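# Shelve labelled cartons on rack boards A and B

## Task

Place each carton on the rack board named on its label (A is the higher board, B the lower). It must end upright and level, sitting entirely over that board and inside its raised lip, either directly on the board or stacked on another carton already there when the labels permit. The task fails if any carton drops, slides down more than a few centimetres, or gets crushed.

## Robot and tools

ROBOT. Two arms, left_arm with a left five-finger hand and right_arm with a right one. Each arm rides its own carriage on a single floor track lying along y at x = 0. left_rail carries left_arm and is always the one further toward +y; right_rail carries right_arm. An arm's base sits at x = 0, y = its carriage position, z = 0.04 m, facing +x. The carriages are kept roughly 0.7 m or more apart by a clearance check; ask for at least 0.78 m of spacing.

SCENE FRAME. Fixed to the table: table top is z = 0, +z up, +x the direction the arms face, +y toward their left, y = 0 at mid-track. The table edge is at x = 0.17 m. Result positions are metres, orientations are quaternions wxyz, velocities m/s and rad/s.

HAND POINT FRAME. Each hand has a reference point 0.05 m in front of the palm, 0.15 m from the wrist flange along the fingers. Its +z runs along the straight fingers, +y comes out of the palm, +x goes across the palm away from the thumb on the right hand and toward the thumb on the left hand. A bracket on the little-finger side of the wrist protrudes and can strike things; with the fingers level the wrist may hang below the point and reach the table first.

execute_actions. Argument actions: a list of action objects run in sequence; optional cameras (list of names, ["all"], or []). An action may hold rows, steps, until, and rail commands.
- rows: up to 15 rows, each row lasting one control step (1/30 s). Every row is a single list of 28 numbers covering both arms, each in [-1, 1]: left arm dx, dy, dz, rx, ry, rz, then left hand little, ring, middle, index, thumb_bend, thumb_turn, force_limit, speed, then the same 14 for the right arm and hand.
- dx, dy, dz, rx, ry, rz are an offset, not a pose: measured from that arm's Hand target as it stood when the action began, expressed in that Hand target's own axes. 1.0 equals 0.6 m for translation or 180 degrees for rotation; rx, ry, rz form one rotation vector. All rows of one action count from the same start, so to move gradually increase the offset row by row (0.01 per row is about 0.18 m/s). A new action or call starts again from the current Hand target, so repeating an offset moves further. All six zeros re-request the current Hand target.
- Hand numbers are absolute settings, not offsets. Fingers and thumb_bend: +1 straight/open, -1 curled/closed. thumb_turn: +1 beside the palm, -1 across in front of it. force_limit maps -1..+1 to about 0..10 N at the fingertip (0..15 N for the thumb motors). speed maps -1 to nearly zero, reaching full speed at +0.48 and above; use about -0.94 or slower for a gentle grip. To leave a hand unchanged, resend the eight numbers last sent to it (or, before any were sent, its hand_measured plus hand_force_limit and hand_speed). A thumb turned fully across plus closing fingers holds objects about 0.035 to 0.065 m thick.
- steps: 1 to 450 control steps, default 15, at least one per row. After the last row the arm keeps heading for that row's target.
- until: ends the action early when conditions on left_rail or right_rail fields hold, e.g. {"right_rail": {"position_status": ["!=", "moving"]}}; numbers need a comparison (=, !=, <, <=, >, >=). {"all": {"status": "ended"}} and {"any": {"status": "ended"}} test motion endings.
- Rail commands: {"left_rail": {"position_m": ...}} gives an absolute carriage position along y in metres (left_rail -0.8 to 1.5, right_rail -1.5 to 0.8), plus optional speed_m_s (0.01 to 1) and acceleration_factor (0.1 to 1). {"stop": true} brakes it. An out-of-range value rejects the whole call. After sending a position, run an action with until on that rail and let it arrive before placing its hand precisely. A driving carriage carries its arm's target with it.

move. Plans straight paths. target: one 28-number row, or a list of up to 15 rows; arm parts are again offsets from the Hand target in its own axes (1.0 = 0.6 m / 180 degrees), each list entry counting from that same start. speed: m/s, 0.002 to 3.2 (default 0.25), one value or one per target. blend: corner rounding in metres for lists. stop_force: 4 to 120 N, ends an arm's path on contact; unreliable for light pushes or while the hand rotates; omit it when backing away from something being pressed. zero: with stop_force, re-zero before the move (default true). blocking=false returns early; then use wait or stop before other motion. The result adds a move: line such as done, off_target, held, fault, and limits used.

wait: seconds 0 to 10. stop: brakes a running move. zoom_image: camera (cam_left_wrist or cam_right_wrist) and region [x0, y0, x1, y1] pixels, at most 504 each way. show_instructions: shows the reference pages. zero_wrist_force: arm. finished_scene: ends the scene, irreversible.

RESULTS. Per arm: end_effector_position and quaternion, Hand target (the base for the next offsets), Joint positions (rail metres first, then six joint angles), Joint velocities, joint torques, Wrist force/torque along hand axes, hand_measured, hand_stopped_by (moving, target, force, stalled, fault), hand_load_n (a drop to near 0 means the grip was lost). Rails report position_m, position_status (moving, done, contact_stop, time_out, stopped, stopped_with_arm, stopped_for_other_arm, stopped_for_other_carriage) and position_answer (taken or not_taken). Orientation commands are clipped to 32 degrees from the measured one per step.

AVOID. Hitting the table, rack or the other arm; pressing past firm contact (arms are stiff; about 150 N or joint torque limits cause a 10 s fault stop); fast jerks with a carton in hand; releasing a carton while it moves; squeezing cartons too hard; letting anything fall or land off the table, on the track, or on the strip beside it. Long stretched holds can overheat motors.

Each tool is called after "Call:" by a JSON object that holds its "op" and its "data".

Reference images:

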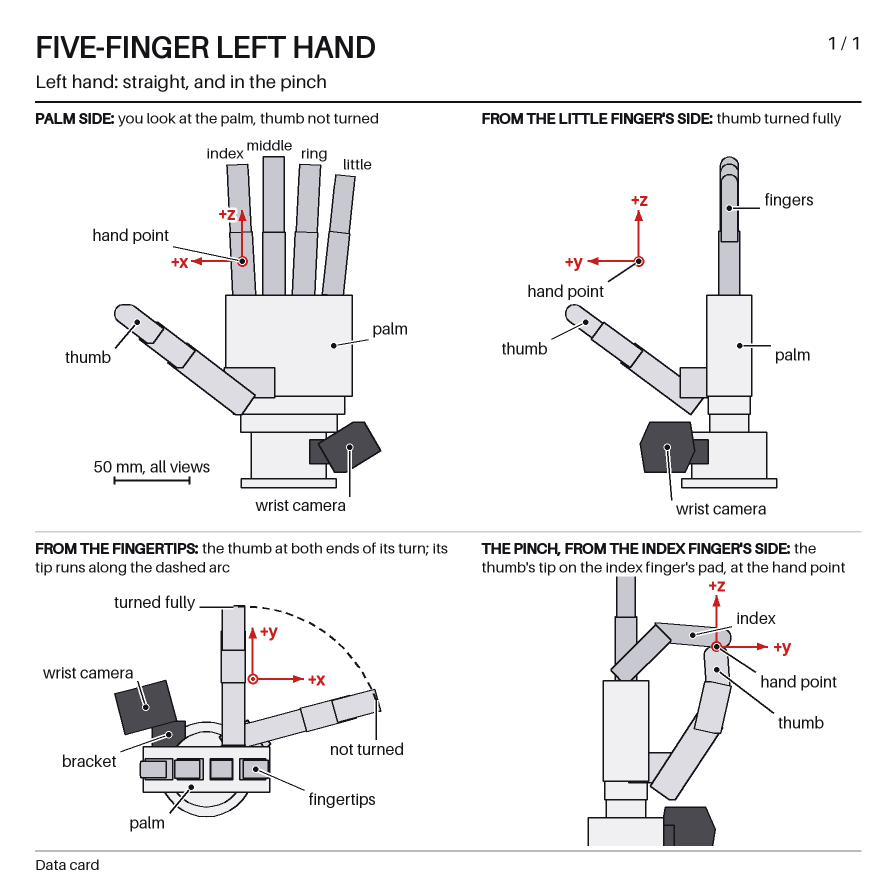

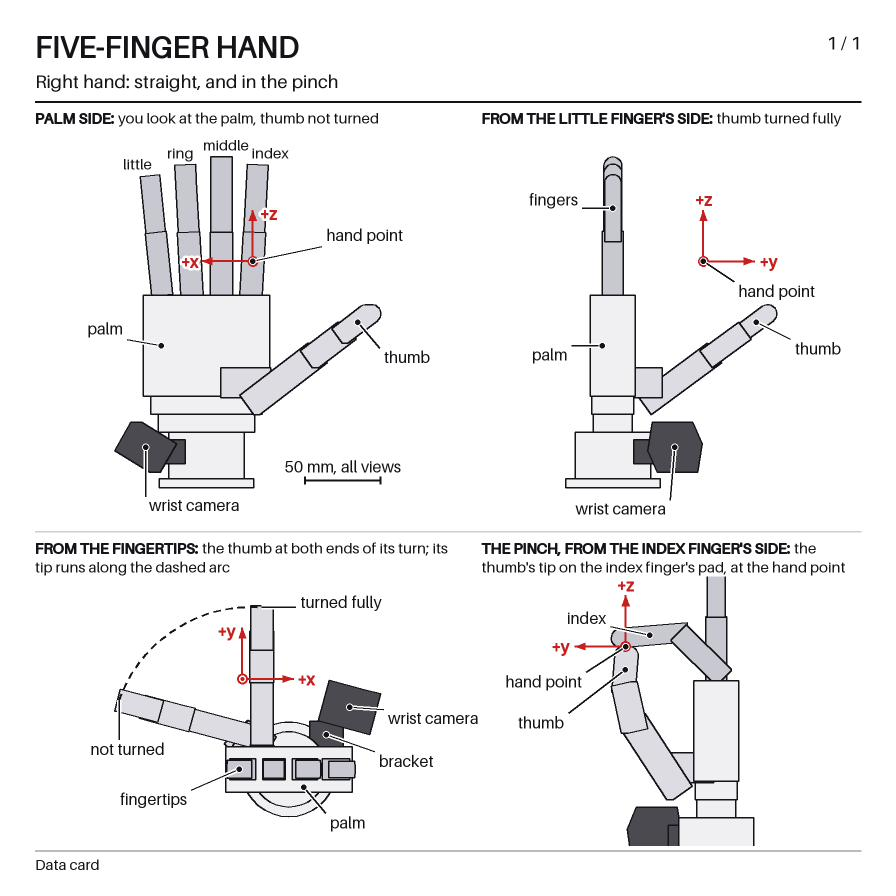

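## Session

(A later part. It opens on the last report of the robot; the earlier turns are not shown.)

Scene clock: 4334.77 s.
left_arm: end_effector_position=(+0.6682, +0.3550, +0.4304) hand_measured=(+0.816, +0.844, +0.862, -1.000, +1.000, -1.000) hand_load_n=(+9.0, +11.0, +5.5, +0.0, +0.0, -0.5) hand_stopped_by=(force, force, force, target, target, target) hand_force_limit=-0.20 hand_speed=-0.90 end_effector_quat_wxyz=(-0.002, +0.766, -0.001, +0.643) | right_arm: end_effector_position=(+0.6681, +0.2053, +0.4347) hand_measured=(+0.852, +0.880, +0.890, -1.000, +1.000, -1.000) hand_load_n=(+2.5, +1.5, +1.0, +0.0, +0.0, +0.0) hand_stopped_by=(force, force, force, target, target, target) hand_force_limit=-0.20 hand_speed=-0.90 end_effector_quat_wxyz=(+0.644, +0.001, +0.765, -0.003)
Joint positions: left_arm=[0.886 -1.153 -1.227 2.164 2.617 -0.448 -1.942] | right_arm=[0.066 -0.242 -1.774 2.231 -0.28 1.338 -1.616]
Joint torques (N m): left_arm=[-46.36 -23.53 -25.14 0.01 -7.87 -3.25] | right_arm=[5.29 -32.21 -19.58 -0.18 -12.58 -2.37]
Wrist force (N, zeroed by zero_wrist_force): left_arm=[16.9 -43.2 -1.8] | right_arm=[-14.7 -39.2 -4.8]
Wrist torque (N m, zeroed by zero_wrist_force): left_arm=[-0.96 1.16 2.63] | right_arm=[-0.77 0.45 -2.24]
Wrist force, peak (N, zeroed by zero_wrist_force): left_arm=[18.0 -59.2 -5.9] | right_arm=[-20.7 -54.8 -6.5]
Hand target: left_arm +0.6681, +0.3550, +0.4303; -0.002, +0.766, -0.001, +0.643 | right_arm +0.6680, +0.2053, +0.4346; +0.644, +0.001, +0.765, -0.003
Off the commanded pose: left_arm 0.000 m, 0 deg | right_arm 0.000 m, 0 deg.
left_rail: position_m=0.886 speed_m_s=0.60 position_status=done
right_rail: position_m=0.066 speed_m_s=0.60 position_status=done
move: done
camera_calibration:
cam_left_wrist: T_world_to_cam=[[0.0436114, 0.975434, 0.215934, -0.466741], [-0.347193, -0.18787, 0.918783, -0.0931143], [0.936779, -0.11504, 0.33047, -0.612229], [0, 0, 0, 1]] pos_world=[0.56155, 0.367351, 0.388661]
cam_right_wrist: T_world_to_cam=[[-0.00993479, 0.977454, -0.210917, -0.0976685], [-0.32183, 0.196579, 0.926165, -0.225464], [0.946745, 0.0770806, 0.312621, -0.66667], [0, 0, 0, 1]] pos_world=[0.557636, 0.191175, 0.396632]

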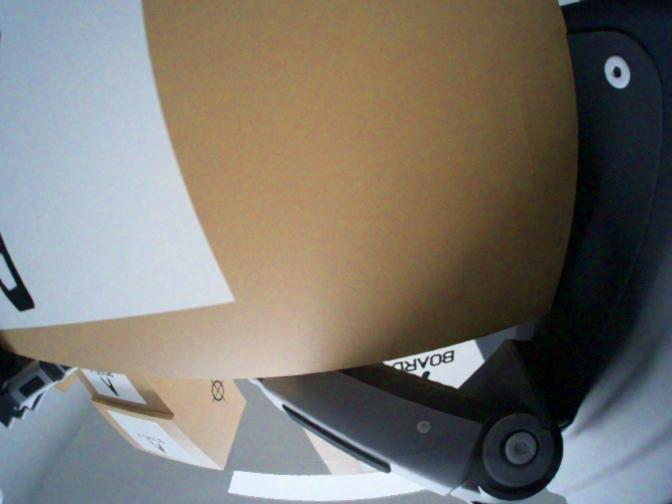

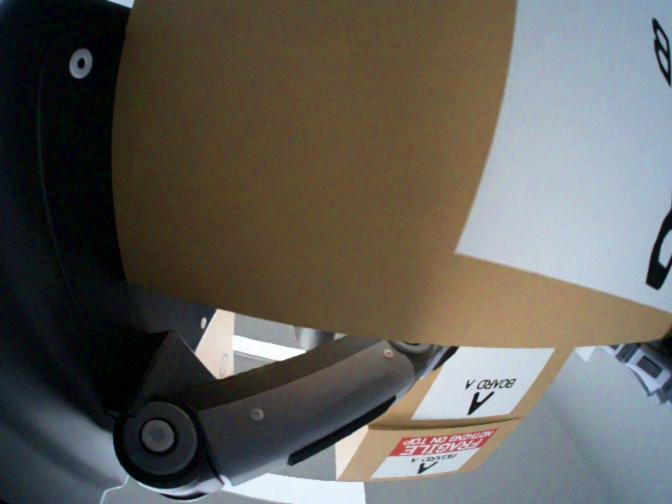

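Call:
{"op": "move", "data": {"target": [0.0011,0.0004,0.0506,0,0,0,0.6,0.6,0.6,-1,1,-1,-0.2,-0.9,0.0020,0.0004,0.0511,0,0,0,0.6,0.6,0.6,-1,1,-1,-0.2,-0.9], "speed": 0.02, "cameras": ["all"]}}

Scene clock: 4361.43 s.
left_arm: end_effector_position=(+0.6980, +0.3549, +0.4257) hand_measured=(+0.816, +0.844, +0.862, -1.000, +1.000, -1.000) hand_load_n=(+6.0, +8.5, +4.0, +0.0, +0.0, +0.0) hand_stopped_by=(force, force, force, target, target, target) hand_force_limit=-0.20 hand_speed=-0.90 end_effector_quat_wxyz=(-0.003, +0.766, -0.001, +0.643) | right_arm: end_effector_position=(+0.6979, +0.2053, +0.4282) hand_measured=(+0.852, +0.880, +0.890, -1.000, +1.000, -1.000) hand_load_n=(+3.5, +2.0, +2.5, +0.5, +0.0, +0.0) hand_stopped_by=(force, force, force, target, target, target) hand_force_limit=-0.20 hand_speed=-0.90 end_effector_quat_wxyz=(+0.644, +0.001, +0.765, -0.003)
Joint positions: left_arm=[0.886 -1.109 -1.189 2.121 2.589 -0.489 -1.904] | right_arm=[0.066 -0.224 -1.709 2.193 -0.307 1.356 -1.613]
Joint torques (N m): left_arm=[-10.69 -24.36 -43.81 0.37 -15.75 3.11] | right_arm=[48.09 -0.33 -30.19 1.99 -8.51 2.86]
Wrist force (N, zeroed by zero_wrist_force): left_arm=[19.0 -48.5 -6.1] | right_arm=[-21.2 -47.3 -6.7]
Wrist torque (N m, zeroed by zero_wrist_force): left_arm=[-1.35 -0.84 2.76] | right_arm=[-0.64 0.69 -2.90]
Wrist force, peak (N, zeroed by zero_wrist_force): left_arm=[19.2 -48.8 -6.2] | right_arm=[-21.2 -47.4 -7.0]
Hand target: left_arm +0.6981, +0.3549, +0.4257; -0.002, +0.766, -0.001, +0.643 | right_arm +0.6980, +0.2053, +0.4282; +0.644, +0.001, +0.765, -0.003
Off the commanded pose: left_arm 0.000 m, 0 deg | right_arm 0.000 m, 0 deg.
left_rail: position_m=0.886 speed_m_s=0.60 position_status=done
right_rail: position_m=0.066 speed_m_s=0.60 position_status=done
move: done
camera_calibration:
cam_left_wrist: T_world_to_cam=[[0.0436114, 0.975434, 0.215934, -0.466929], [-0.347193, -0.18787, 0.918783, -0.0784684], [0.936779, -0.11504, 0.33047, -0.638604], [0, 0, 0, 1]] pos_world=[0.59135, 0.367251, 0.383961]
cam_right_wrist: T_world_to_cam=[[-0.0098157, 0.977459, -0.210899, -0.0987995], [-0.321899, 0.196593, 0.926138, -0.209865], [0.946723, 0.0769788, 0.312713, -0.692981], [0, 0, 0, 1]] pos_world=[0.587536, 0.191175, 0.390231]

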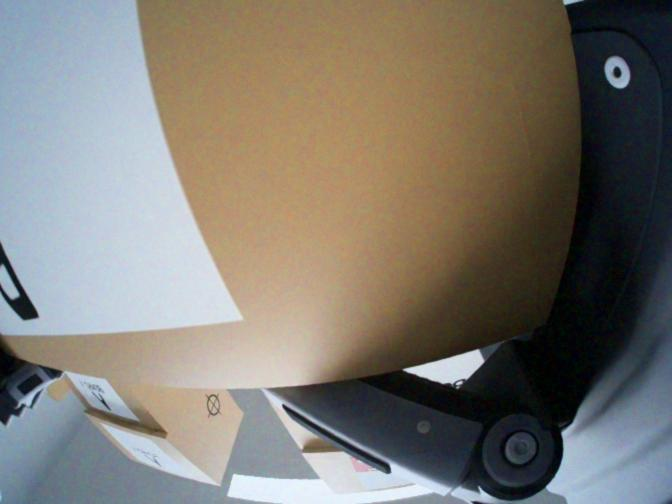

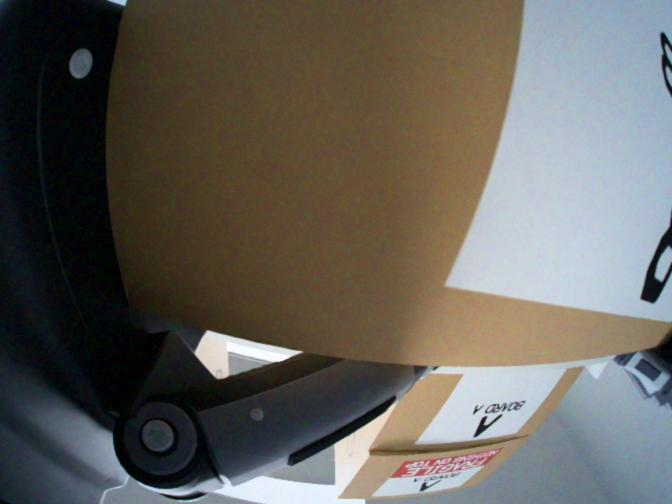

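Call:
{"op": "move", "data": {"target": [0.00475,0,-0.0042,0,0.0244,0,0.6,0.6,0.6,-1,1,-1,-0.2,-0.9,-0.00475,0,-0.0042,0,-0.0244,0,0.6,0.6,0.6,-1,1,-1,-0.2,-0.9], "speed": 0.03, "cameras": ["all"]}}

Scene clock: 4400.83 s.
left_arm: end_effector_position=(+0.6961, +0.3548, +0.4290) hand_measured=(+0.816, +0.844, +0.862, -1.000, +1.000, -1.000) hand_load_n=(+6.5, +9.0, +4.0, +0.0, +0.0, +0.0) hand_stopped_by=(force, force, force, target, target, target) hand_force_limit=-0.20 hand_speed=-0.90 end_effector_quat_wxyz=(-0.002, +0.741, -0.001, +0.672) | right_arm: end_effector_position=(+0.6960, +0.2053, +0.4314) hand_measured=(+0.852, +0.880, +0.890, -1.000, +1.000, -1.000) hand_load_n=(+3.0, +2.5, +2.5, +0.0, +0.0, -0.5) hand_stopped_by=(force, force, force, target, target, target) hand_force_limit=-0.20 hand_speed=-0.90 end_effector_quat_wxyz=(+0.672, +0.001, +0.740, -0.003)
Joint positions: left_arm=[0.886 -1.112 -1.136 2.096 2.401 -0.466 -1.763] | right_arm=[0.066 -0.226 -1.715 2.229 -0.416 1.352 -1.596]
Joint torques (N m): left_arm=[-52.47 -48.41 -54.79 -2.66 -6.92 2.62] | right_arm=[15.4 -45.16 -32.17 -4.59 -14.92 3.08]
Wrist force (N, zeroed by zero_wrist_force): left_arm=[-9.3 -49.6 2.1] | right_arm=[5.9 -47.9 3.1]
Wrist torque (N m, zeroed by zero_wrist_force): left_arm=[-1.91 -0.19 1.47] | right_arm=[-0.94 0.13 -1.72]
Wrist force, peak (N, zeroed by zero_wrist_force): left_arm=[17.3 -51.3 -6.7] | right_arm=[-22.2 -48.4 -7.0]
Hand target: left_arm +0.6961, +0.3548, +0.4290; -0.002, +0.741, -0.001, +0.672 | right_arm +0.6960, +0.2053, +0.4314; +0.672, +0.001, +0.740, -0.003
Off the commanded pose: left_arm 0.000 m, 0 deg | right_arm 0.000 m, 0 deg.
left_rail: position_m=0.886 speed_m_s=0.60 position_status=done
right_rail: position_m=0.066 speed_m_s=0.60 position_status=done
move: done
camera_calibration:
cam_left_wrist: T_world_to_cam=[[0.0273306, 0.975386, 0.218805, -0.457378], [-0.416454, -0.187877, 0.889533, -0.0213042], [0.908746, -0.115434, 0.401068, -0.648558], [0, 0, 0, 1]] pos_world=[0.593003, 0.367252, 0.379143]
cam_right_wrist: T_world_to_cam=[[0.00600419, 0.977359, -0.211503, -0.108927], [-0.391848, 0.196892, 0.898715, -0.153018], [0.920011, 0.0774811, 0.384158, -0.704508], [0, 0, 0, 1]] pos_world=[0.588849, 0.191175, 0.385123]

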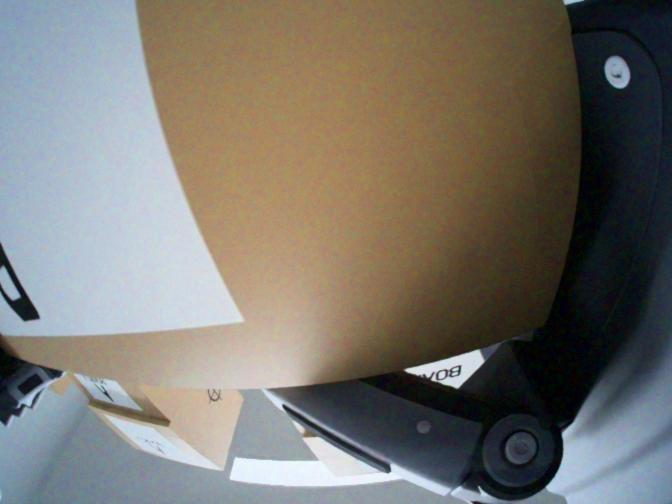

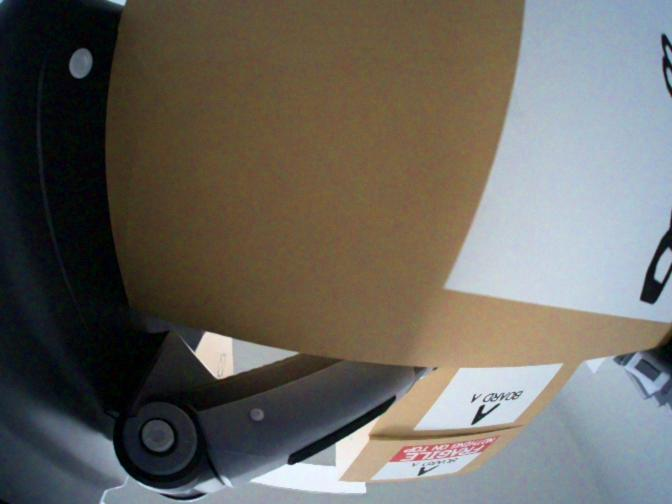

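Call:
{"op": "move", "data": {"target": [0.0052,0,-0.0038,0,0.0244,0,0.6,0.6,0.6,-1,1,-1,-0.2,-0.9,-0.0052,0,-0.0038,0,-0.0244,0,0.6,0.6,0.6,-1,1,-1,-0.2,-0.9], "speed": 0.03, "cameras": ["all"]}}

Scene clock: 4408.70 s.
left_arm: end_effector_position=(+0.6941, +0.3548, +0.4323) hand_measured=(+0.816, +0.844, +0.862, -1.000, +1.000, -1.000) hand_load_n=(+7.5, +10.0, +5.5, +0.0, +0.0, +0.0) hand_stopped_by=(force, force, force, target, target, target) hand_force_limit=-0.20 hand_speed=-0.90 end_effector_quat_wxyz=(-0.002, +0.715, -0.001, +0.699) | right_arm: end_effector_position=(+0.6940, +0.2054, +0.4348) hand_measured=(+0.852, +0.880, +0.890, -1.000, +1.000, -1.000) hand_load_n=(+3.0, +2.0, +2.5, +0.0, +0.0, -0.5) hand_stopped_by=(force, force, force, target, target, target) hand_force_limit=-0.20 hand_speed=-0.90 end_effector_quat_wxyz=(+0.700, +0.001, +0.714, -0.003)
Joint positions: left_arm=[0.886 -1.113 -1.084 2.063 2.211 -0.456 -1.61] | right_arm=[0.066 -0.226 -1.716 2.264 -0.528 1.35 -1.579]
Joint torques (N m): left_arm=[-42.57 -51.34 -52.76 -1.14 -9.3 2.94] | right_arm=[16.23 -17.23 -31.64 -5.14 -14.52 3.17]
Wrist force (N, zeroed by zero_wrist_force): left_arm=[-9.5 -50.2 3.0] | right_arm=[5.8 -48.5 0.9]
Wrist torque (N m, zeroed by zero_wrist_force): left_arm=[-1.61 -0.13 1.45] | right_arm=[-0.96 0.39 -1.72]
Wrist force, peak (N, zeroed by zero_wrist_force): left_arm=[-9.5 -50.2 2.8] | right_arm=[5.7 -48.7 0.9]
Hand target: left_arm +0.6942, +0.3548, +0.4323; -0.002, +0.715, -0.001, +0.700 | right_arm +0.6940, +0.2054, +0.4348; +0.700, +0.001, +0.714, -0.003
Off the commanded pose: left_arm 0.000 m, 0 deg | right_arm 0.000 m, 0 deg.
left_rail: position_m=0.886 speed_m_s=0.60 position_status=done
right_rail: position_m=0.066 speed_m_s=0.60 position_status=done
move: done
camera_calibration:
cam_left_wrist: T_world_to_cam=[[0.010898, 0.975358, 0.220359, -0.447264], [-0.483414, -0.18777, 0.855017, 0.0362684], [0.875324, -0.115843, 0.469455, -0.654337], [0, 0, 0, 1]] pos_world=[0.595164, 0.367252, 0.374731]
cam_right_wrist: T_world_to_cam=[[0.0219624, 0.977267, -0.210871, -0.119489], [-0.459533, 0.197188, 0.865994, -0.0956274], [0.887889, 0.077883, 0.453417, -0.711911], [0, 0, 0, 1]] pos_world=[0.590778, 0.191075, 0.380409]

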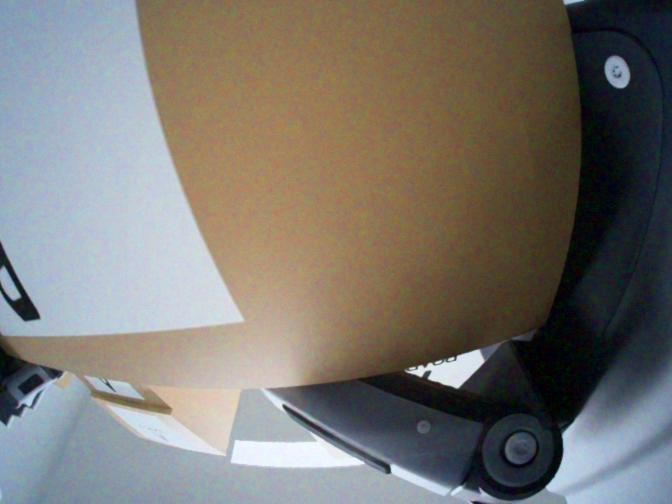

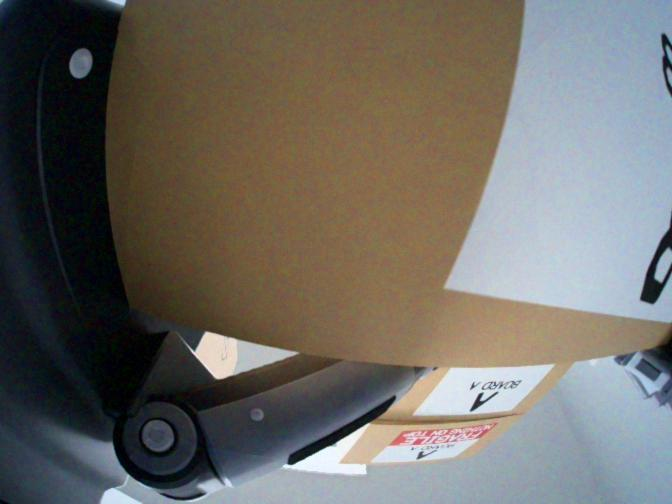

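Call:
{"op": "move", "data": {"target": [0.00105,0.0002,0.05,0,0,0,0.6,0.6,0.6,-1,1,-1,-0.2,-0.9,-0.00105,0.0002,0.05,0,0,0,0.6,0.6,0.6,-1,1,-1,-0.2,-0.9], "speed": 0.03}}

Scene clock: 4422.70 s.
left_arm: end_effector_position=(+0.7241, +0.3548, +0.4323) hand_measured=(+0.816, +0.844, +0.862, -1.000, +1.000, -1.000) hand_load_n=(+7.0, +9.5, +5.0, +0.0, +0.0, -0.5) hand_stopped_by=(force, force, force, target, target, target) hand_force_limit=-0.20 hand_speed=-0.90 end_effector_quat_wxyz=(-0.002, +0.715, -0.001, +0.700) | right_arm: end_effector_position=(+0.7239, +0.2053, +0.4348) hand_measured=(+0.852, +0.880, +0.890, -1.000, +1.000, -1.000) hand_load_n=(+3.5, +2.0, +2.5, +0.0, +0.0, -0.5) hand_stopped_by=(force, force, force, target, target, target) hand_force_limit=-0.20 hand_speed=-0.90 end_effector_quat_wxyz=(+0.700, +0.001, +0.714, -0.003)
Joint positions: left_arm=[0.886 -1.071 -1.061 2.02 2.227 -0.498 -1.605] | right_arm=[0.066 -0.211 -1.659 2.216 -0.537 1.366 -1.578]
Joint torques (N m): left_arm=[-15.03 -52.43 -52.03 3.99 -15.71 2.64] | right_arm=[50.15 -30.98 -50.13 -4.72 -8.41 3.09]
Wrist force (N, zeroed by zero_wrist_force): left_arm=[-9.1 -47.5 2.8] | right_arm=[5.9 -46.5 1.3]
Wrist torque (N m, zeroed by zero_wrist_force): left_arm=[-1.51 -0.25 1.38] | right_arm=[-0.89 0.31 -1.68]
Wrist force, peak (N, zeroed by zero_wrist_force): left_arm=[-9.6 -50.8 2.8] | right_arm=[5.3 -49.1 0.3]
Hand target: left_arm +0.7242, +0.3548, +0.4323; -0.002, +0.715, -0.001, +0.700 | right_arm +0.7240, +0.2053, +0.4348; +0.700, +0.001, +0.714, -0.003
Off the commanded pose: left_arm 0.000 m, 0 deg | right_arm 0.000 m, 0 deg.
left_rail: position_m=0.886 speed_m_s=0.60 position_status=done
right_rail: position_m=0.066 speed_m_s=0.60 position_status=done
move: done

Call:
{"op": "move", "data": {"target": [0.00122,0.0003,0.05832,0,0,0,0.6,0.6,0.6,-1,1,-1,-0.2,-0.9,-0.00122,0.0003,0.05832,0,0,0,0.6,0.6,0.6,-1,1,-1,-0.2,-0.9], "speed": 0.03, "cameras": ["all"]}}

Scene clock: 4439.20 s.
left_arm: end_effector_position=(+0.7590, +0.3547, +0.4323) hand_measured=(+0.816, +0.844, +0.862, -1.000, +1.000, -1.000) hand_load_n=(+7.0, +9.5, +5.0, +0.0, +0.0, -0.5) hand_stopped_by=(force, force, force, target, target, target) hand_force_limit=-0.20 hand_speed=-0.90 end_effector_quat_wxyz=(-0.002, +0.715, -0.001, +0.700) | right_arm: end_effector_position=(+0.7589, +0.2053, +0.4349) hand_measured=(+0.852, +0.880, +0.890, -1.000, +1.000, -1.000) hand_load_n=(+3.5, +2.0, +2.0, +0.0, +0.0, +0.0) hand_stopped_by=(force, force, force, target, target, target) hand_force_limit=-0.20 hand_speed=-0.90 end_effector_quat_wxyz=(+0.700, +0.001, +0.714, -0.003)
Joint positions: left_arm=[0.886 -1.024 -1.034 1.968 2.249 -0.545 -1.601] | right_arm=[0.066 -0.195 -1.597 2.157 -0.541 1.382 -1.578]
Joint torques (N m): left_arm=[-16.32 -57.11 -52.62 4.04 -15.9 2.65] | right_arm=[52.11 -36.99 -51.26 -5.14 -9.02 2.97]
Wrist force (N, zeroed by zero_wrist_force): left_arm=[-9.6 -49.0 3.0] | right_arm=[6.0 -48.0 1.8]
Wrist torque (N m, zeroed by zero_wrist_force): left_arm=[-1.67 -0.14 1.42] | right_arm=[-0.91 0.31 -1.76]
Wrist force, peak (N, zeroed by zero_wrist_force): left_arm=[-9.6 -49.0 3.0] | right_arm=[6.0 -48.0 1.8]
Hand target: left_arm +0.7592, +0.3547, +0.4323; -0.002, +0.715, -0.001, +0.700 | right_arm +0.7590, +0.2053, +0.4349; +0.700, +0.001, +0.714, -0.003
Off the commanded pose: left_arm 0.000 m, 0 deg | right_arm 0.000 m, 0 deg.
left_rail: position_m=0.886 speed_m_s=0.60 position_status=done
right_rail: position_m=0.066 speed_m_s=0.60 position_status=done
move: done
camera_calibration:
cam_left_wrist: T_world_to_cam=[[0.0108485, 0.975359, 0.220359, -0.447841], [-0.483563, -0.187773, 0.854931, 0.0677551], [0.875242, -0.115832, 0.469611, -0.711165], [0, 0, 0, 1]] pos_world=[0.660064, 0.367152, 0.37473]
cam_right_wrist: T_world_to_cam=[[0.0219811, 0.977269, -0.210862, -0.120907], [-0.45961, 0.197182, 0.865955, -0.0658695], [0.887849, 0.0778797, 0.453497, -0.769494], [0, 0, 0, 1]] pos_world=[0.655578, 0.191075, 0.380509]

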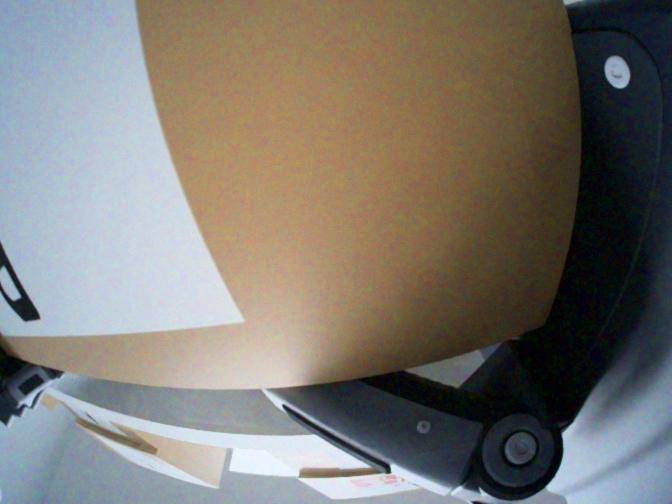

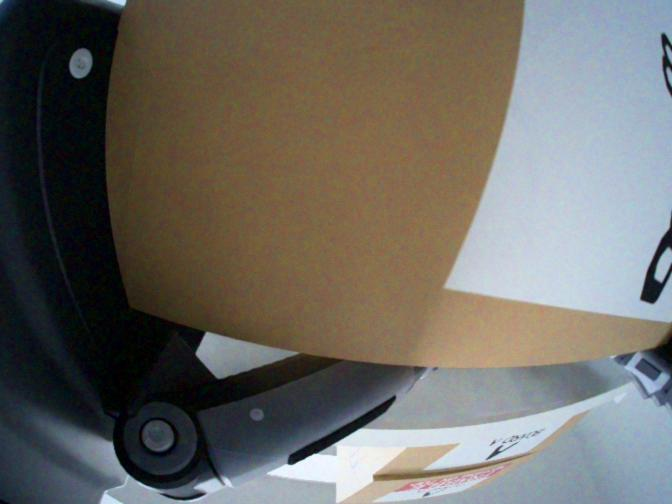

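Call:
{"op": "move", "data": {"target": [0.00126,0.0003,0.05998,0,0,0,0.6,0.6,0.6,-1,1,-1,-0.2,-0.9,-0.00126,0.0003,0.05998,0,0,0,0.6,0.6,0.6,-1,1,-1,-0.2,-0.9], "speed": 0.03, "cameras": ["all"]}}

Scene clock: 4445.10 s.
left_arm: end_effector_position=(+0.7950, +0.3546, +0.4322) hand_measured=(+0.816, +0.844, +0.862, -1.000, +1.000, -1.000) hand_load_n=(+7.0, +9.5, +5.5, +0.0, +0.0, +0.0) hand_stopped_by=(force, force, force, target, target, target) hand_force_limit=-0.20 hand_speed=-0.90 end_effector_quat_wxyz=(-0.002, +0.715, -0.001, +0.700) | right_arm: end_effector_position=(+0.7949, +0.2053, +0.4349) hand_measured=(+0.852, +0.880, +0.890, -1.000, +1.000, -1.000) hand_load_n=(+3.0, +2.0, +2.0, +0.0, +0.0, +0.0) hand_stopped_by=(force, force, force, target, target, target) hand_force_limit=-0.20 hand_speed=-0.90 end_effector_quat_wxyz=(+0.700, +0.001, +0.714, -0.003)
Joint positions: left_arm=[0.886 -0.979 -1.005 1.911 2.273 -0.59 -1.598] | right_arm=[0.066 -0.181 -1.535 2.095 -0.541 1.395 -1.578]
Joint torques (N m): left_arm=[-19.25 -59.78 -53.62 3.86 -16.01 2.65] | right_arm=[56.53 -37.32 -48.08 -0.24 -9.48 3.07]
Wrist force (N, zeroed by zero_wrist_force): left_arm=[-9.7 -50.1 2.2] | right_arm=[6.3 -49.6 2.1]
Wrist torque (N m, zeroed by zero_wrist_force): left_arm=[-1.66 -0.09 1.42] | right_arm=[-1.02 0.32 -1.79]
Wrist force, peak (N, zeroed by zero_wrist_force): left_arm=[-9.8 -50.6 2.2] | right_arm=[6.4 -49.6 2.1]
Hand target: left_arm +0.7952, +0.3545, +0.4323; -0.002, +0.715, -0.001, +0.700 | right_arm +0.7950, +0.2053, +0.4349; +0.700, +0.001, +0.714, -0.003
Off the commanded pose: left_arm 0.000 m, 0 deg | right_arm 0.000 m, 0 deg.
left_rail: position_m=0.886 speed_m_s=0.60 position_status=done
right_rail: position_m=0.066 speed_m_s=0.60 position_status=done
move: done
camera_calibration:
cam_left_wrist: T_world_to_cam=[[0.0108485, 0.975359, 0.220359, -0.448134], [-0.483563, -0.187773, 0.854931, 0.0851446], [0.875242, -0.115832, 0.469611, -0.742685], [0, 0, 0, 1]] pos_world=[0.696064, 0.367052, 0.37473]
cam_right_wrist: T_world_to_cam=[[0.0219811, 0.977269, -0.210862, -0.1216], [-0.45961, 0.197182, 0.865955, -0.0493038], [0.887849, 0.0778797, 0.453497, -0.801449], [0, 0, 0, 1]] pos_world=[0.691578, 0.190975, 0.380509]

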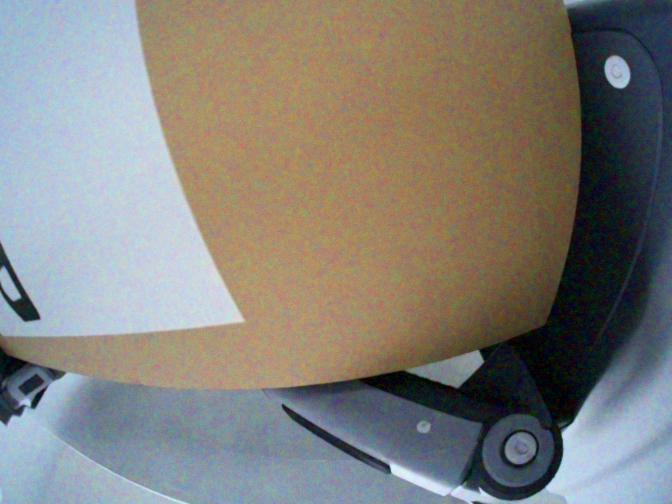

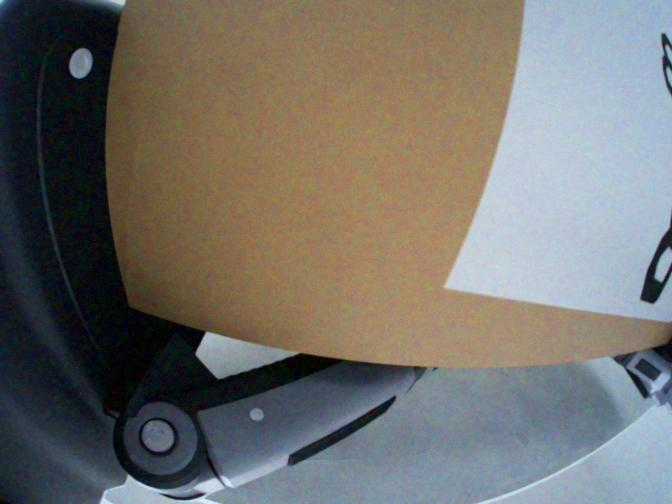

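Call:
{"op": "move", "data": {"target": [-0.0317,0.0001,0.00066,0,0,0,0.6,0.6,0.6,-1,1,-1,-0.2,-0.9,0.0317,0.0001,0.00066,0,0,0,0.6,0.6,0.6,-1,1,-1,-0.2,-0.9], "speed": 0.015, "stop_force": 10, "cameras": ["all"]}}

Scene clock: 4453.57 s.
left_arm: end_effector_position=(+0.7952, +0.3546, +0.4137) hand_measured=(+0.816, +0.844, +0.862, -1.000, +1.000, -1.000) hand_load_n=(+7.5, +10.0, +5.0, +0.0, +0.0, -0.5) hand_stopped_by=(force, force, force, target, target, target) hand_force_limit=-0.20 hand_speed=-0.90 end_effector_quat_wxyz=(-0.002, +0.715, -0.001, +0.700) | right_arm: end_effector_position=(+0.7950, +0.2053, +0.4159) hand_measured=(+0.852, +0.880, +0.890, -1.000, +1.000, -1.000) hand_load_n=(+3.0, +2.0, +2.5, +0.0, +0.0, +0.0) hand_stopped_by=(force, force, force, target, target, target) hand_force_limit=-0.20 hand_speed=-0.90 end_effector_quat_wxyz=(+0.700, +0.001, +0.714, -0.003)
Joint positions: left_arm=[0.886 -0.979 -0.979 1.914 2.244 -0.59 -1.598] | right_arm=[0.066 -0.181 -1.515 2.114 -0.579 1.395 -1.578]
Joint torques (N m): left_arm=[-23.18 -79.77 -36.78 4.76 -14.83 -1.15] | right_arm=[47.74 -36.5 -28.72 -3.97 -14.9 1.87]
Wrist force (N, zeroed by zero_wrist_force): left_arm=[-0.8 -47.9 3.8] | right_arm=[1.4 -50.3 1.1]
Wrist torque (N m, zeroed by zero_wrist_force): left_arm=[-1.52 -0.24 1.85] | right_arm=[-1.10 0.58 -1.91]
Wrist force, peak (N, zeroed by zero_wrist_force): left_arm=[-10.1 -54.3 2.1] | right_arm=[6.1 -53.5 2.4]
Hand target: left_arm +0.7952, +0.3546, +0.4137; -0.002, +0.715, -0.001, +0.700 | right_arm +0.7950, +0.2053, +0.4159; +0.700, +0.001, +0.714, -0.003
Off the commanded pose: left_arm 0.000 m, 0 deg | right_arm 0.000 m, 0 deg.
left_rail: position_m=0.886 speed_m_s=0.60 position_status=done
right_rail: position_m=0.066 speed_m_s=0.60 position_status=done
move: contact (left_arm)
camera_calibration:
cam_left_wrist: T_world_to_cam=[[0.0108485, 0.975359, 0.220359, -0.444037], [-0.483563, -0.187773, 0.854931, 0.101095], [0.875242, -0.115832, 0.469611, -0.734038], [0, 0, 0, 1]] pos_world=[0.696164, 0.367052, 0.35613]
cam_right_wrist: T_world_to_cam=[[0.0219811, 0.977269, -0.210862, -0.125611], [-0.45961, 0.197182, 0.865955, -0.0327587], [0.887849, 0.0778797, 0.453497, -0.79301], [0, 0, 0, 1]] pos_world=[0.691778, 0.190975, 0.361509]

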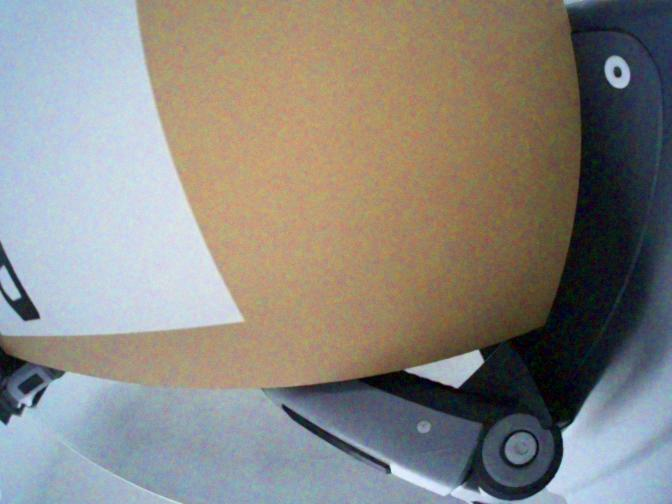

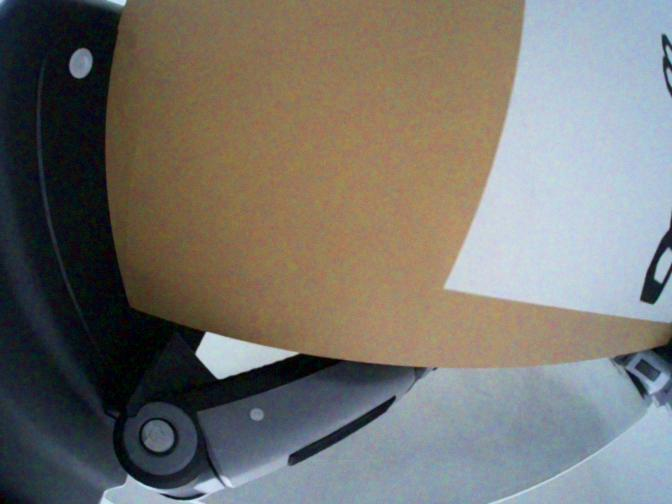

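Call:
{"op": "move", "data": {"target": [-0.0016,0,0,0,0,0,0.6,0.6,0.6,-1,1,-1,-0.2,-0.9,0.0020,0,0,0,0,0,0.6,0.6,0.6,-1,1,-1,-0.2,-0.9], "speed": 0.01}}

Call:
{"op": "execute_actions", "data": {"actions": [{"rows":[[0,0,0,0,0,0,0.98,0.98,0.98,-1,1,-1,-0.2,-0.5,0,0,0,0,0,0,0.98,0.98,0.98,-1,1,-1,-0.2,-0.5]],"steps":45}]}}

Scene clock: 4458.63 s.
left_arm: end_effector_position=(+0.7952, +0.3546, +0.4129) hand_measured=(+0.816, +0.844, +0.862, -1.000, +1.000, -1.000) hand_load_n=(+8.0, +10.5, +5.5, +0.0, +0.0, +0.0) hand_stopped_by=(force, force, force, target, target, target) hand_force_limit=-0.20 hand_speed=-0.90 end_effector_quat_wxyz=(-0.002, +0.715, -0.001, +0.700) | right_arm: end_effector_position=(+0.7951, +0.2053, +0.4149) hand_measured=(+0.852, +0.880, +0.890, -1.000, +1.000, -1.000) hand_load_n=(+3.0, +1.5, +2.0, +0.0, +0.0, -0.5) hand_stopped_by=(force, force, force, target, target, target) hand_force_limit=-0.20 hand_speed=-0.90 end_effector_quat_wxyz=(+0.700, +0.001, +0.714, -0.003)
Joint positions: left_arm=[0.886 -0.979 -0.978 1.914 2.243 -0.59 -1.598] | right_arm=[0.066 -0.181 -1.514 2.115 -0.582 1.395 -1.578]
Joint torques (N m): left_arm=[-28.72 -34.05 -22.69 4.07 -10.89 -1.35] | right_arm=[30.91 -21.76 -12.47 1.14 -14.1 1.74]
Wrist force (N, zeroed by zero_wrist_force): left_arm=[23.1 -51.0 -3.5] | right_arm=[-20.3 -47.4 -1.2]
Wrist torque (N m, zeroed by zero_wrist_force): left_arm=[-1.26 -0.14 3.05] | right_arm=[-0.98 0.62 -2.76]
Wrist force, peak (N, zeroed by zero_wrist_force): left_arm=[23.1 -51.0 -3.5] | right_arm=[-19.7 -47.8 -3.6]
Hand target: left_arm +0.7951, +0.3546, +0.4127; -0.002, +0.715, -0.001, +0.700 | right_arm +0.7950, +0.2053, +0.4147; +0.700, +0.001, +0.714, -0.003
Off the commanded pose: left_arm 0.000 m, 0 deg | right_arm 0.000 m, 0 deg.
left_rail: position_m=0.886 speed_m_s=0.60 position_status=done
right_rail: position_m=0.066 speed_m_s=0.60 position_status=done
move: done

Scene clock: 4460.33 s.
left_arm: end_effector_position=(+0.7951, +0.3546, +0.4127) hand_measured=(+0.980, +0.980, +0.980, -1.000, +1.000, -1.000) hand_load_n=(+0.0, +0.0, +0.0, +0.0, +0.0, -0.5) hand_stopped_by=(target, target, target, target, target, target) hand_force_limit=-0.20 hand_speed=-0.50 end_effector_quat_wxyz=(-0.002, +0.715, -0.001, +0.700) | right_arm: end_effector_position=(+0.7950, +0.2053, +0.4147) hand_measured=(+0.980, +0.980, +0.980, -1.000, +1.000, -1.000) hand_load_n=(+0.0, +0.0, +0.0, +0.0, +0.0, -0.5) hand_stopped_by=(target, target, target, target, target, target) hand_force_limit=-0.20 hand_speed=-0.50 end_effector_quat_wxyz=(+0.700, +0.001, +0.714, -0.003)
Joint positions: left_arm=[0.886 -0.979 -0.977 1.914 2.243 -0.59 -1.598] | right_arm=[0.066 -0.181 -1.514 2.115 -0.582 1.395 -1.578]
Joint torques (N m): left_arm=[-44.07 -62.5 -28.71 6.84 -9.99 -1.73] | right_arm=[23.23 -30.33 -12.2 0.85 -10.08 1.45]
Wrist force (N, zeroed by zero_wrist_force): left_arm=[14.4 -45.5 1.5] | right_arm=[-17.7 -49.9 5.4]
Wrist torque (N m, zeroed by zero_wrist_force): left_arm=[-3.29 -0.84 2.22] | right_arm=[-2.01 0.78 -2.65]
Wrist force, peak (N, zeroed by zero_wrist_force): left_arm=[24.2 -51.8 -4.4] | right_arm=[-17.7 -50.0 5.5]
Hand target: left_arm +0.7951, +0.3546, +0.4127; -0.002, +0.715, -0.001, +0.700 | right_arm +0.7950, +0.2053, +0.4147; +0.700, +0.001, +0.714, -0.003
Off the commanded pose: left_arm 0.000 m, 0 deg | right_arm 0.000 m, 0 deg.
left_rail: position_m=0.886 speed_m_s=0.60 position_status=done
right_rail: position_m=0.066 speed_m_s=0.60 position_status=done

Call:
{"op": "move", "data": {"target": [[0.0014,0,0,0,0,0,0.98,0.98,0.98,-1,1,-1,-0.2,-0.5,-0.0014,0,0,0,0,0,0.98,0.98,0.98,-1,1,-1,-0.2,-0.5],[0.0014,-0.0083,0,0,0,0,0.98,0.98,0.98,-1,1,-1,-0.2,-0.5,-0.0014,-0.0083,0,0,0,0,0.98,0.98,0.98,-1,1,-1,-0.2,-0.5]], "speed": 0.006, "cameras": ["all"]}}

Scene clock: 4468.00 s.
left_arm: end_effector_position=(+0.7951, +0.3593, +0.4136) hand_measured=(+0.980, +0.980, +0.980, -1.000, +1.000, -1.000) hand_load_n=(+0.0, +0.0, +0.0, +0.0, +0.0, +0.0) hand_stopped_by=(target, target, target, target, target, target) hand_force_limit=-0.20 hand_speed=-0.50 end_effector_quat_wxyz=(-0.002, +0.715, -0.001, +0.700) | right_arm: end_effector_position=(+0.7950, +0.2004, +0.4156) hand_measured=(+0.980, +0.980, +0.980, -1.000, +1.000, -1.000) hand_load_n=(+0.0, +0.0, +0.0, +0.0, +0.0, +0.0) hand_stopped_by=(target, target, target, target, target, target) hand_force_limit=-0.20 hand_speed=-0.50 end_effector_quat_wxyz=(+0.700, +0.001, +0.714, -0.003)
Joint positions: left_arm=[0.886 -0.975 -0.982 1.921 2.241 -0.594 -1.598] | right_arm=[0.066 -0.191 -1.516 2.116 -0.58 1.386 -1.578]
Joint torques (N m): left_arm=[19.81 -85.37 -17.34 -4.83 -3.75 3.23] | right_arm=[-20.2 -54.3 -30.17 -4.42 -2.82 -1.35]
Wrist force (N, zeroed by zero_wrist_force): left_arm=[-3.4 1.1 2.4] | right_arm=[-0.4 -2.7 2.4]
Wrist torque (N m, zeroed by zero_wrist_force): left_arm=[-0.03 0.61 -0.25] | right_arm=[-0.43 -0.04 -0.26]
Wrist force, peak (N, zeroed by zero_wrist_force): left_arm=[-10.1 -48.0 -2.3] | right_arm=[-18.4 -50.0 7.5]
Hand target: left_arm +0.7951, +0.3594, +0.4136; -0.002, +0.715, -0.001, +0.700 | right_arm +0.7950, +0.2003, +0.4156; +0.700, +0.001, +0.714, -0.003
Off the commanded pose: left_arm 0.000 m, 0 deg | right_arm 0.000 m, 0 deg.
left_rail: position_m=0.886 speed_m_s=0.60 position_status=done
right_rail: position_m=0.066 speed_m_s=0.60 position_status=done
move: done
camera_calibration:
cam_left_wrist: T_world_to_cam=[[0.0108485, 0.975359, 0.220359, -0.448599], [-0.483563, -0.187773, 0.854931, 0.102063], [0.875242, -0.115832, 0.469611, -0.733447], [0, 0, 0, 1]] pos_world=[0.696164, 0.371752, 0.35603]
cam_right_wrist: T_world_to_cam=[[0.0219811, 0.977269, -0.210862, -0.120983], [-0.45961, 0.197182, 0.865955, -0.0315525], [0.887849, 0.0778797, 0.453497, -0.7925], [0, 0, 0, 1]] pos_world=[0.691778, 0.186175, 0.361209]

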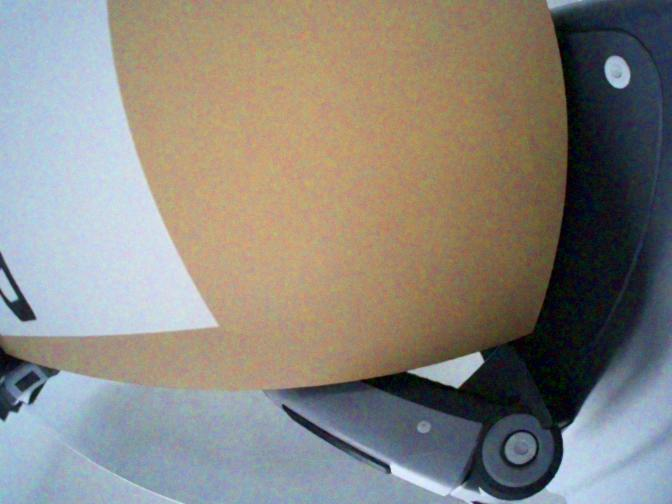

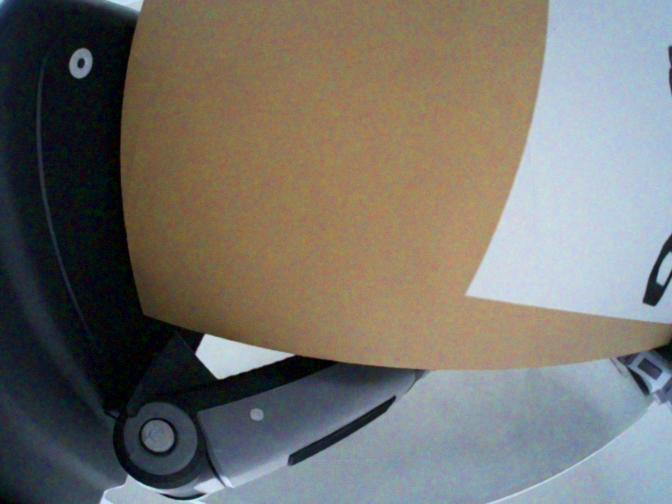

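Call:
{"op": "move", "data": {"target": [[0.0100,-0.01,-0.0002,0,0,0,0.98,0.98,0.98,-1,1,-1,-0.2,-0.5,-0.0100,-0.01,-0.0002,0,0,0,0.98,0.98,0.98,-1,1,-1,-0.2,-0.5],[0.0133,-0.0583,-0.0003,0,0,0,0.98,0.98,0.98,-1,1,-1,-0.2,-0.5,-0.0133,-0.0583,-0.0003,0,0,0,0.98,0.98,0.98,-1,1,-1,-0.2,-0.5]], "speed": [0.02,0.04], "cameras": ["all"]}}

Scene clock: 4486.23 s.
left_arm: end_effector_position=(+0.7951, +0.3944, +0.4217) hand_measured=(+0.980, +0.980, +0.980, -1.000, +1.000, -1.000) hand_load_n=(+0.0, +0.0, +0.0, +0.0, +0.0, +0.0) hand_stopped_by=(target, target, target, target, target, target) hand_force_limit=-0.20 hand_speed=-0.50 end_effector_quat_wxyz=(-0.002, +0.715, -0.001, +0.700) | right_arm: end_effector_position=(+0.7948, +0.1654, +0.4237) hand_measured=(+0.980, +0.980, +0.980, -1.000, +1.000, -1.000) hand_load_n=(+0.0, +0.0, +0.0, +0.0, +0.0, -0.5) hand_stopped_by=(target, target, target, target, target, target) hand_force_limit=-0.20 hand_speed=-0.50 end_effector_quat_wxyz=(+0.700, +0.001, +0.714, -0.003)
Joint positions: left_arm=[0.886 -0.945 -1.018 1.967 2.228 -0.624 -1.596] | right_arm=[0.066 -0.259 -1.531 2.115 -0.564 1.318 -1.579]
Joint torques (N m): left_arm=[17.88 -84.32 -17.59 -4.35 -3.69 3.39] | right_arm=[-18.74 -56.06 -29.63 0.49 -3.1 -2.02]
Wrist force (N, zeroed by zero_wrist_force): left_arm=[-3.4 1.3 2.5] | right_arm=[-0.7 -2.5 2.1]
Wrist torque (N m, zeroed by zero_wrist_force): left_arm=[-0.05 0.59 -0.24] | right_arm=[-0.35 -0.01 -0.10]
Wrist force, peak (N, zeroed by zero_wrist_force): left_arm=[-3.7 1.5 2.6] | right_arm=[-0.8 -2.8 2.5]
Hand target: left_arm +0.7951, +0.3945, +0.4217; -0.002, +0.715, -0.001, +0.700 | right_arm +0.7948, +0.1653, +0.4237; +0.700, +0.001, +0.714, -0.003
Off the commanded pose: left_arm 0.000 m, 0 deg | right_arm 0.000 m, 0 deg.
left_rail: position_m=0.886 speed_m_s=0.60 position_status=done
right_rail: position_m=0.066 speed_m_s=0.60 position_status=done
move: done
camera_calibration:
cam_left_wrist: T_world_to_cam=[[0.0108485, 0.975359, 0.220359, -0.484618], [-0.483563, -0.187773, 0.854931, 0.10168], [0.875242, -0.115832, 0.469611, -0.733097], [0, 0, 0, 1]] pos_world=[0.696064, 0.406852, 0.36413]
cam_right_wrist: T_world_to_cam=[[0.0219811, 0.977269, -0.210862, -0.0850645], [-0.45961, 0.197182, 0.865955, -0.0318032], [0.887849, 0.0778797, 0.453497, -0.793182], [0, 0, 0, 1]] pos_world=[0.691478, 0.151175, 0.369309]

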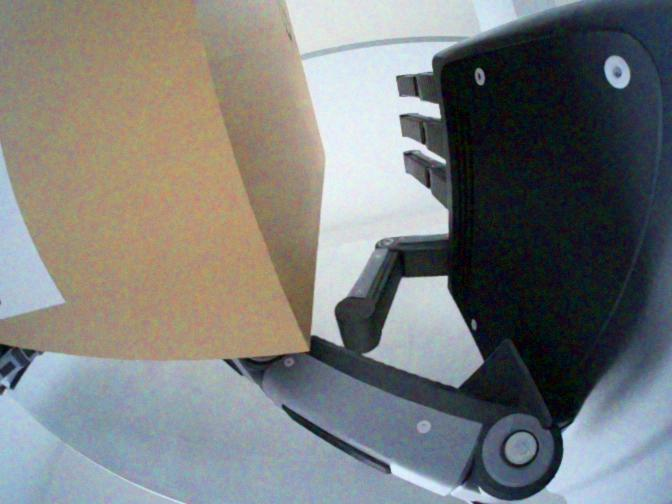

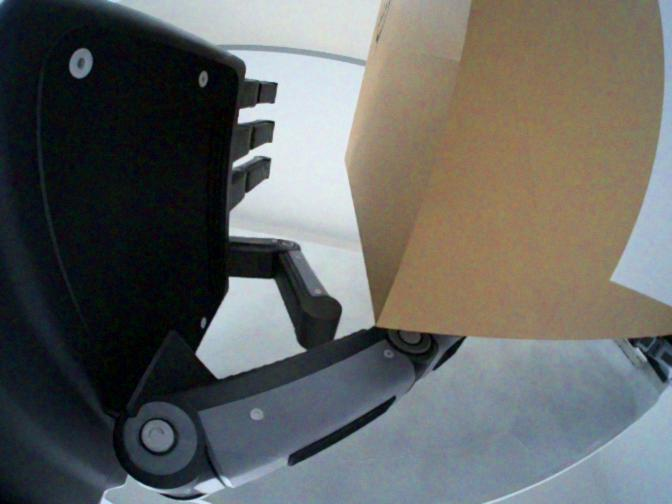

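Call:
{"op": "move", "data": {"target": [[-0.0017,0,-0.08,0,0,0,0.98,0.98,0.98,-1,1,-1,-0.2,-0.5,0.0017,0,-0.08,0,0,0,0.98,0.98,0.98,-1,1,-1,-0.2,-0.5],[-0.0098,0,-0.4667,0,0,0,0.98,0.98,0.98,-1,1,-1,-0.2,-0.5,0.0098,0,-0.4667,0,0,0,0.98,0.98,0.98,-1,1,-1,-0.2,-0.5]], "speed": [0.03,0.1], "blend": [0.01,0], "cameras": ["all"]}}

Scene clock: 4495.03 s.
left_arm: end_effector_position=(+0.5150, +0.3939, +0.4218) hand_measured=(+0.980, +0.980, +0.980, -1.000, +1.000, -1.000) hand_load_n=(+0.0, +0.0, +0.0, +0.0, +0.0, -0.5) hand_stopped_by=(target, target, target, target, target, target) hand_force_limit=-0.20 hand_speed=-0.50 end_effector_quat_wxyz=(-0.002, +0.715, -0.001, +0.700) | right_arm: end_effector_position=(+0.5147, +0.1669, +0.4232) hand_measured=(+0.980, +0.980, +0.980, -1.000, +1.000, -1.000) hand_load_n=(+0.0, +0.0, +0.0, +0.0, +0.0, +0.0) hand_stopped_by=(target, target, target, target, target, target) hand_force_limit=-0.20 hand_speed=-0.50 end_effector_quat_wxyz=(+0.700, +0.001, +0.714, -0.003)
Joint positions: left_arm=[0.886 -1.409 -1.222 2.357 2.139 -0.161 -1.697] | right_arm=[0.066 -0.6 -2.18 2.548 -0.345 0.977 -1.587]
Joint torques (N m): left_arm=[-19.4 -59.24 -10.18 1.58 4.21 -2.97] | right_arm=[-14.6 -2.05 -33.64 1.14 -2.88 -2.49]
Wrist force (N, zeroed by zero_wrist_force): left_arm=[-3.0 0.6 2.6] | right_arm=[-0.3 -2.2 2.7]
Wrist torque (N m, zeroed by zero_wrist_force): left_arm=[-0.11 0.51 0.01] | right_arm=[-0.37 0.06 -0.21]
Wrist force, peak (N, zeroed by zero_wrist_force): left_arm=[-3.9 1.3 3.0] | right_arm=[-0.3 -2.9 3.0]
Hand target: left_arm +0.5150, +0.3939, +0.4218; -0.002, +0.715, -0.001, +0.700 | right_arm +0.5147, +0.1669, +0.4232; +0.700, +0.001, +0.714, -0.003
Off the commanded pose: left_arm 0.000 m, 0 deg | right_arm 0.000 m, 0 deg.
left_rail: position_m=0.886 speed_m_s=0.60 position_status=done
right_rail: position_m=0.066 speed_m_s=0.60 position_status=done
move: done
camera_calibration:
cam_left_wrist: T_world_to_cam=[[0.0108295, 0.975361, 0.22035, -0.481103], [-0.483681, -0.187758, 0.854868, -0.0338792], [0.875178, -0.115837, 0.46973, -0.488062], [0, 0, 0, 1]] pos_world=[0.415964, 0.406352, 0.36423]
cam_right_wrist: T_world_to_cam=[[0.0219811, 0.977269, -0.210862, -0.0805022], [-0.45961, 0.197182, 0.865955, -0.16027], [0.887849, 0.0778797, 0.453497, -0.544429], [0, 0, 0, 1]] pos_world=[0.411478, 0.152675, 0.368709]

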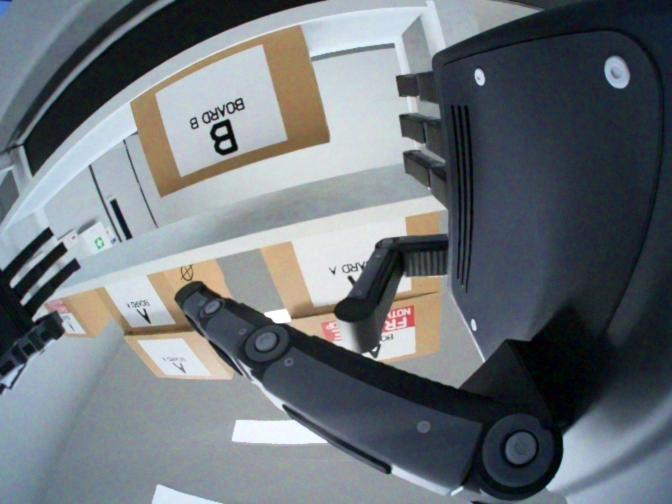

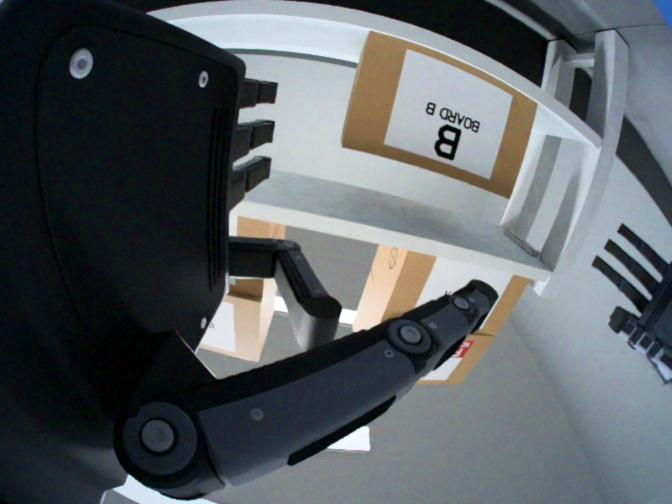

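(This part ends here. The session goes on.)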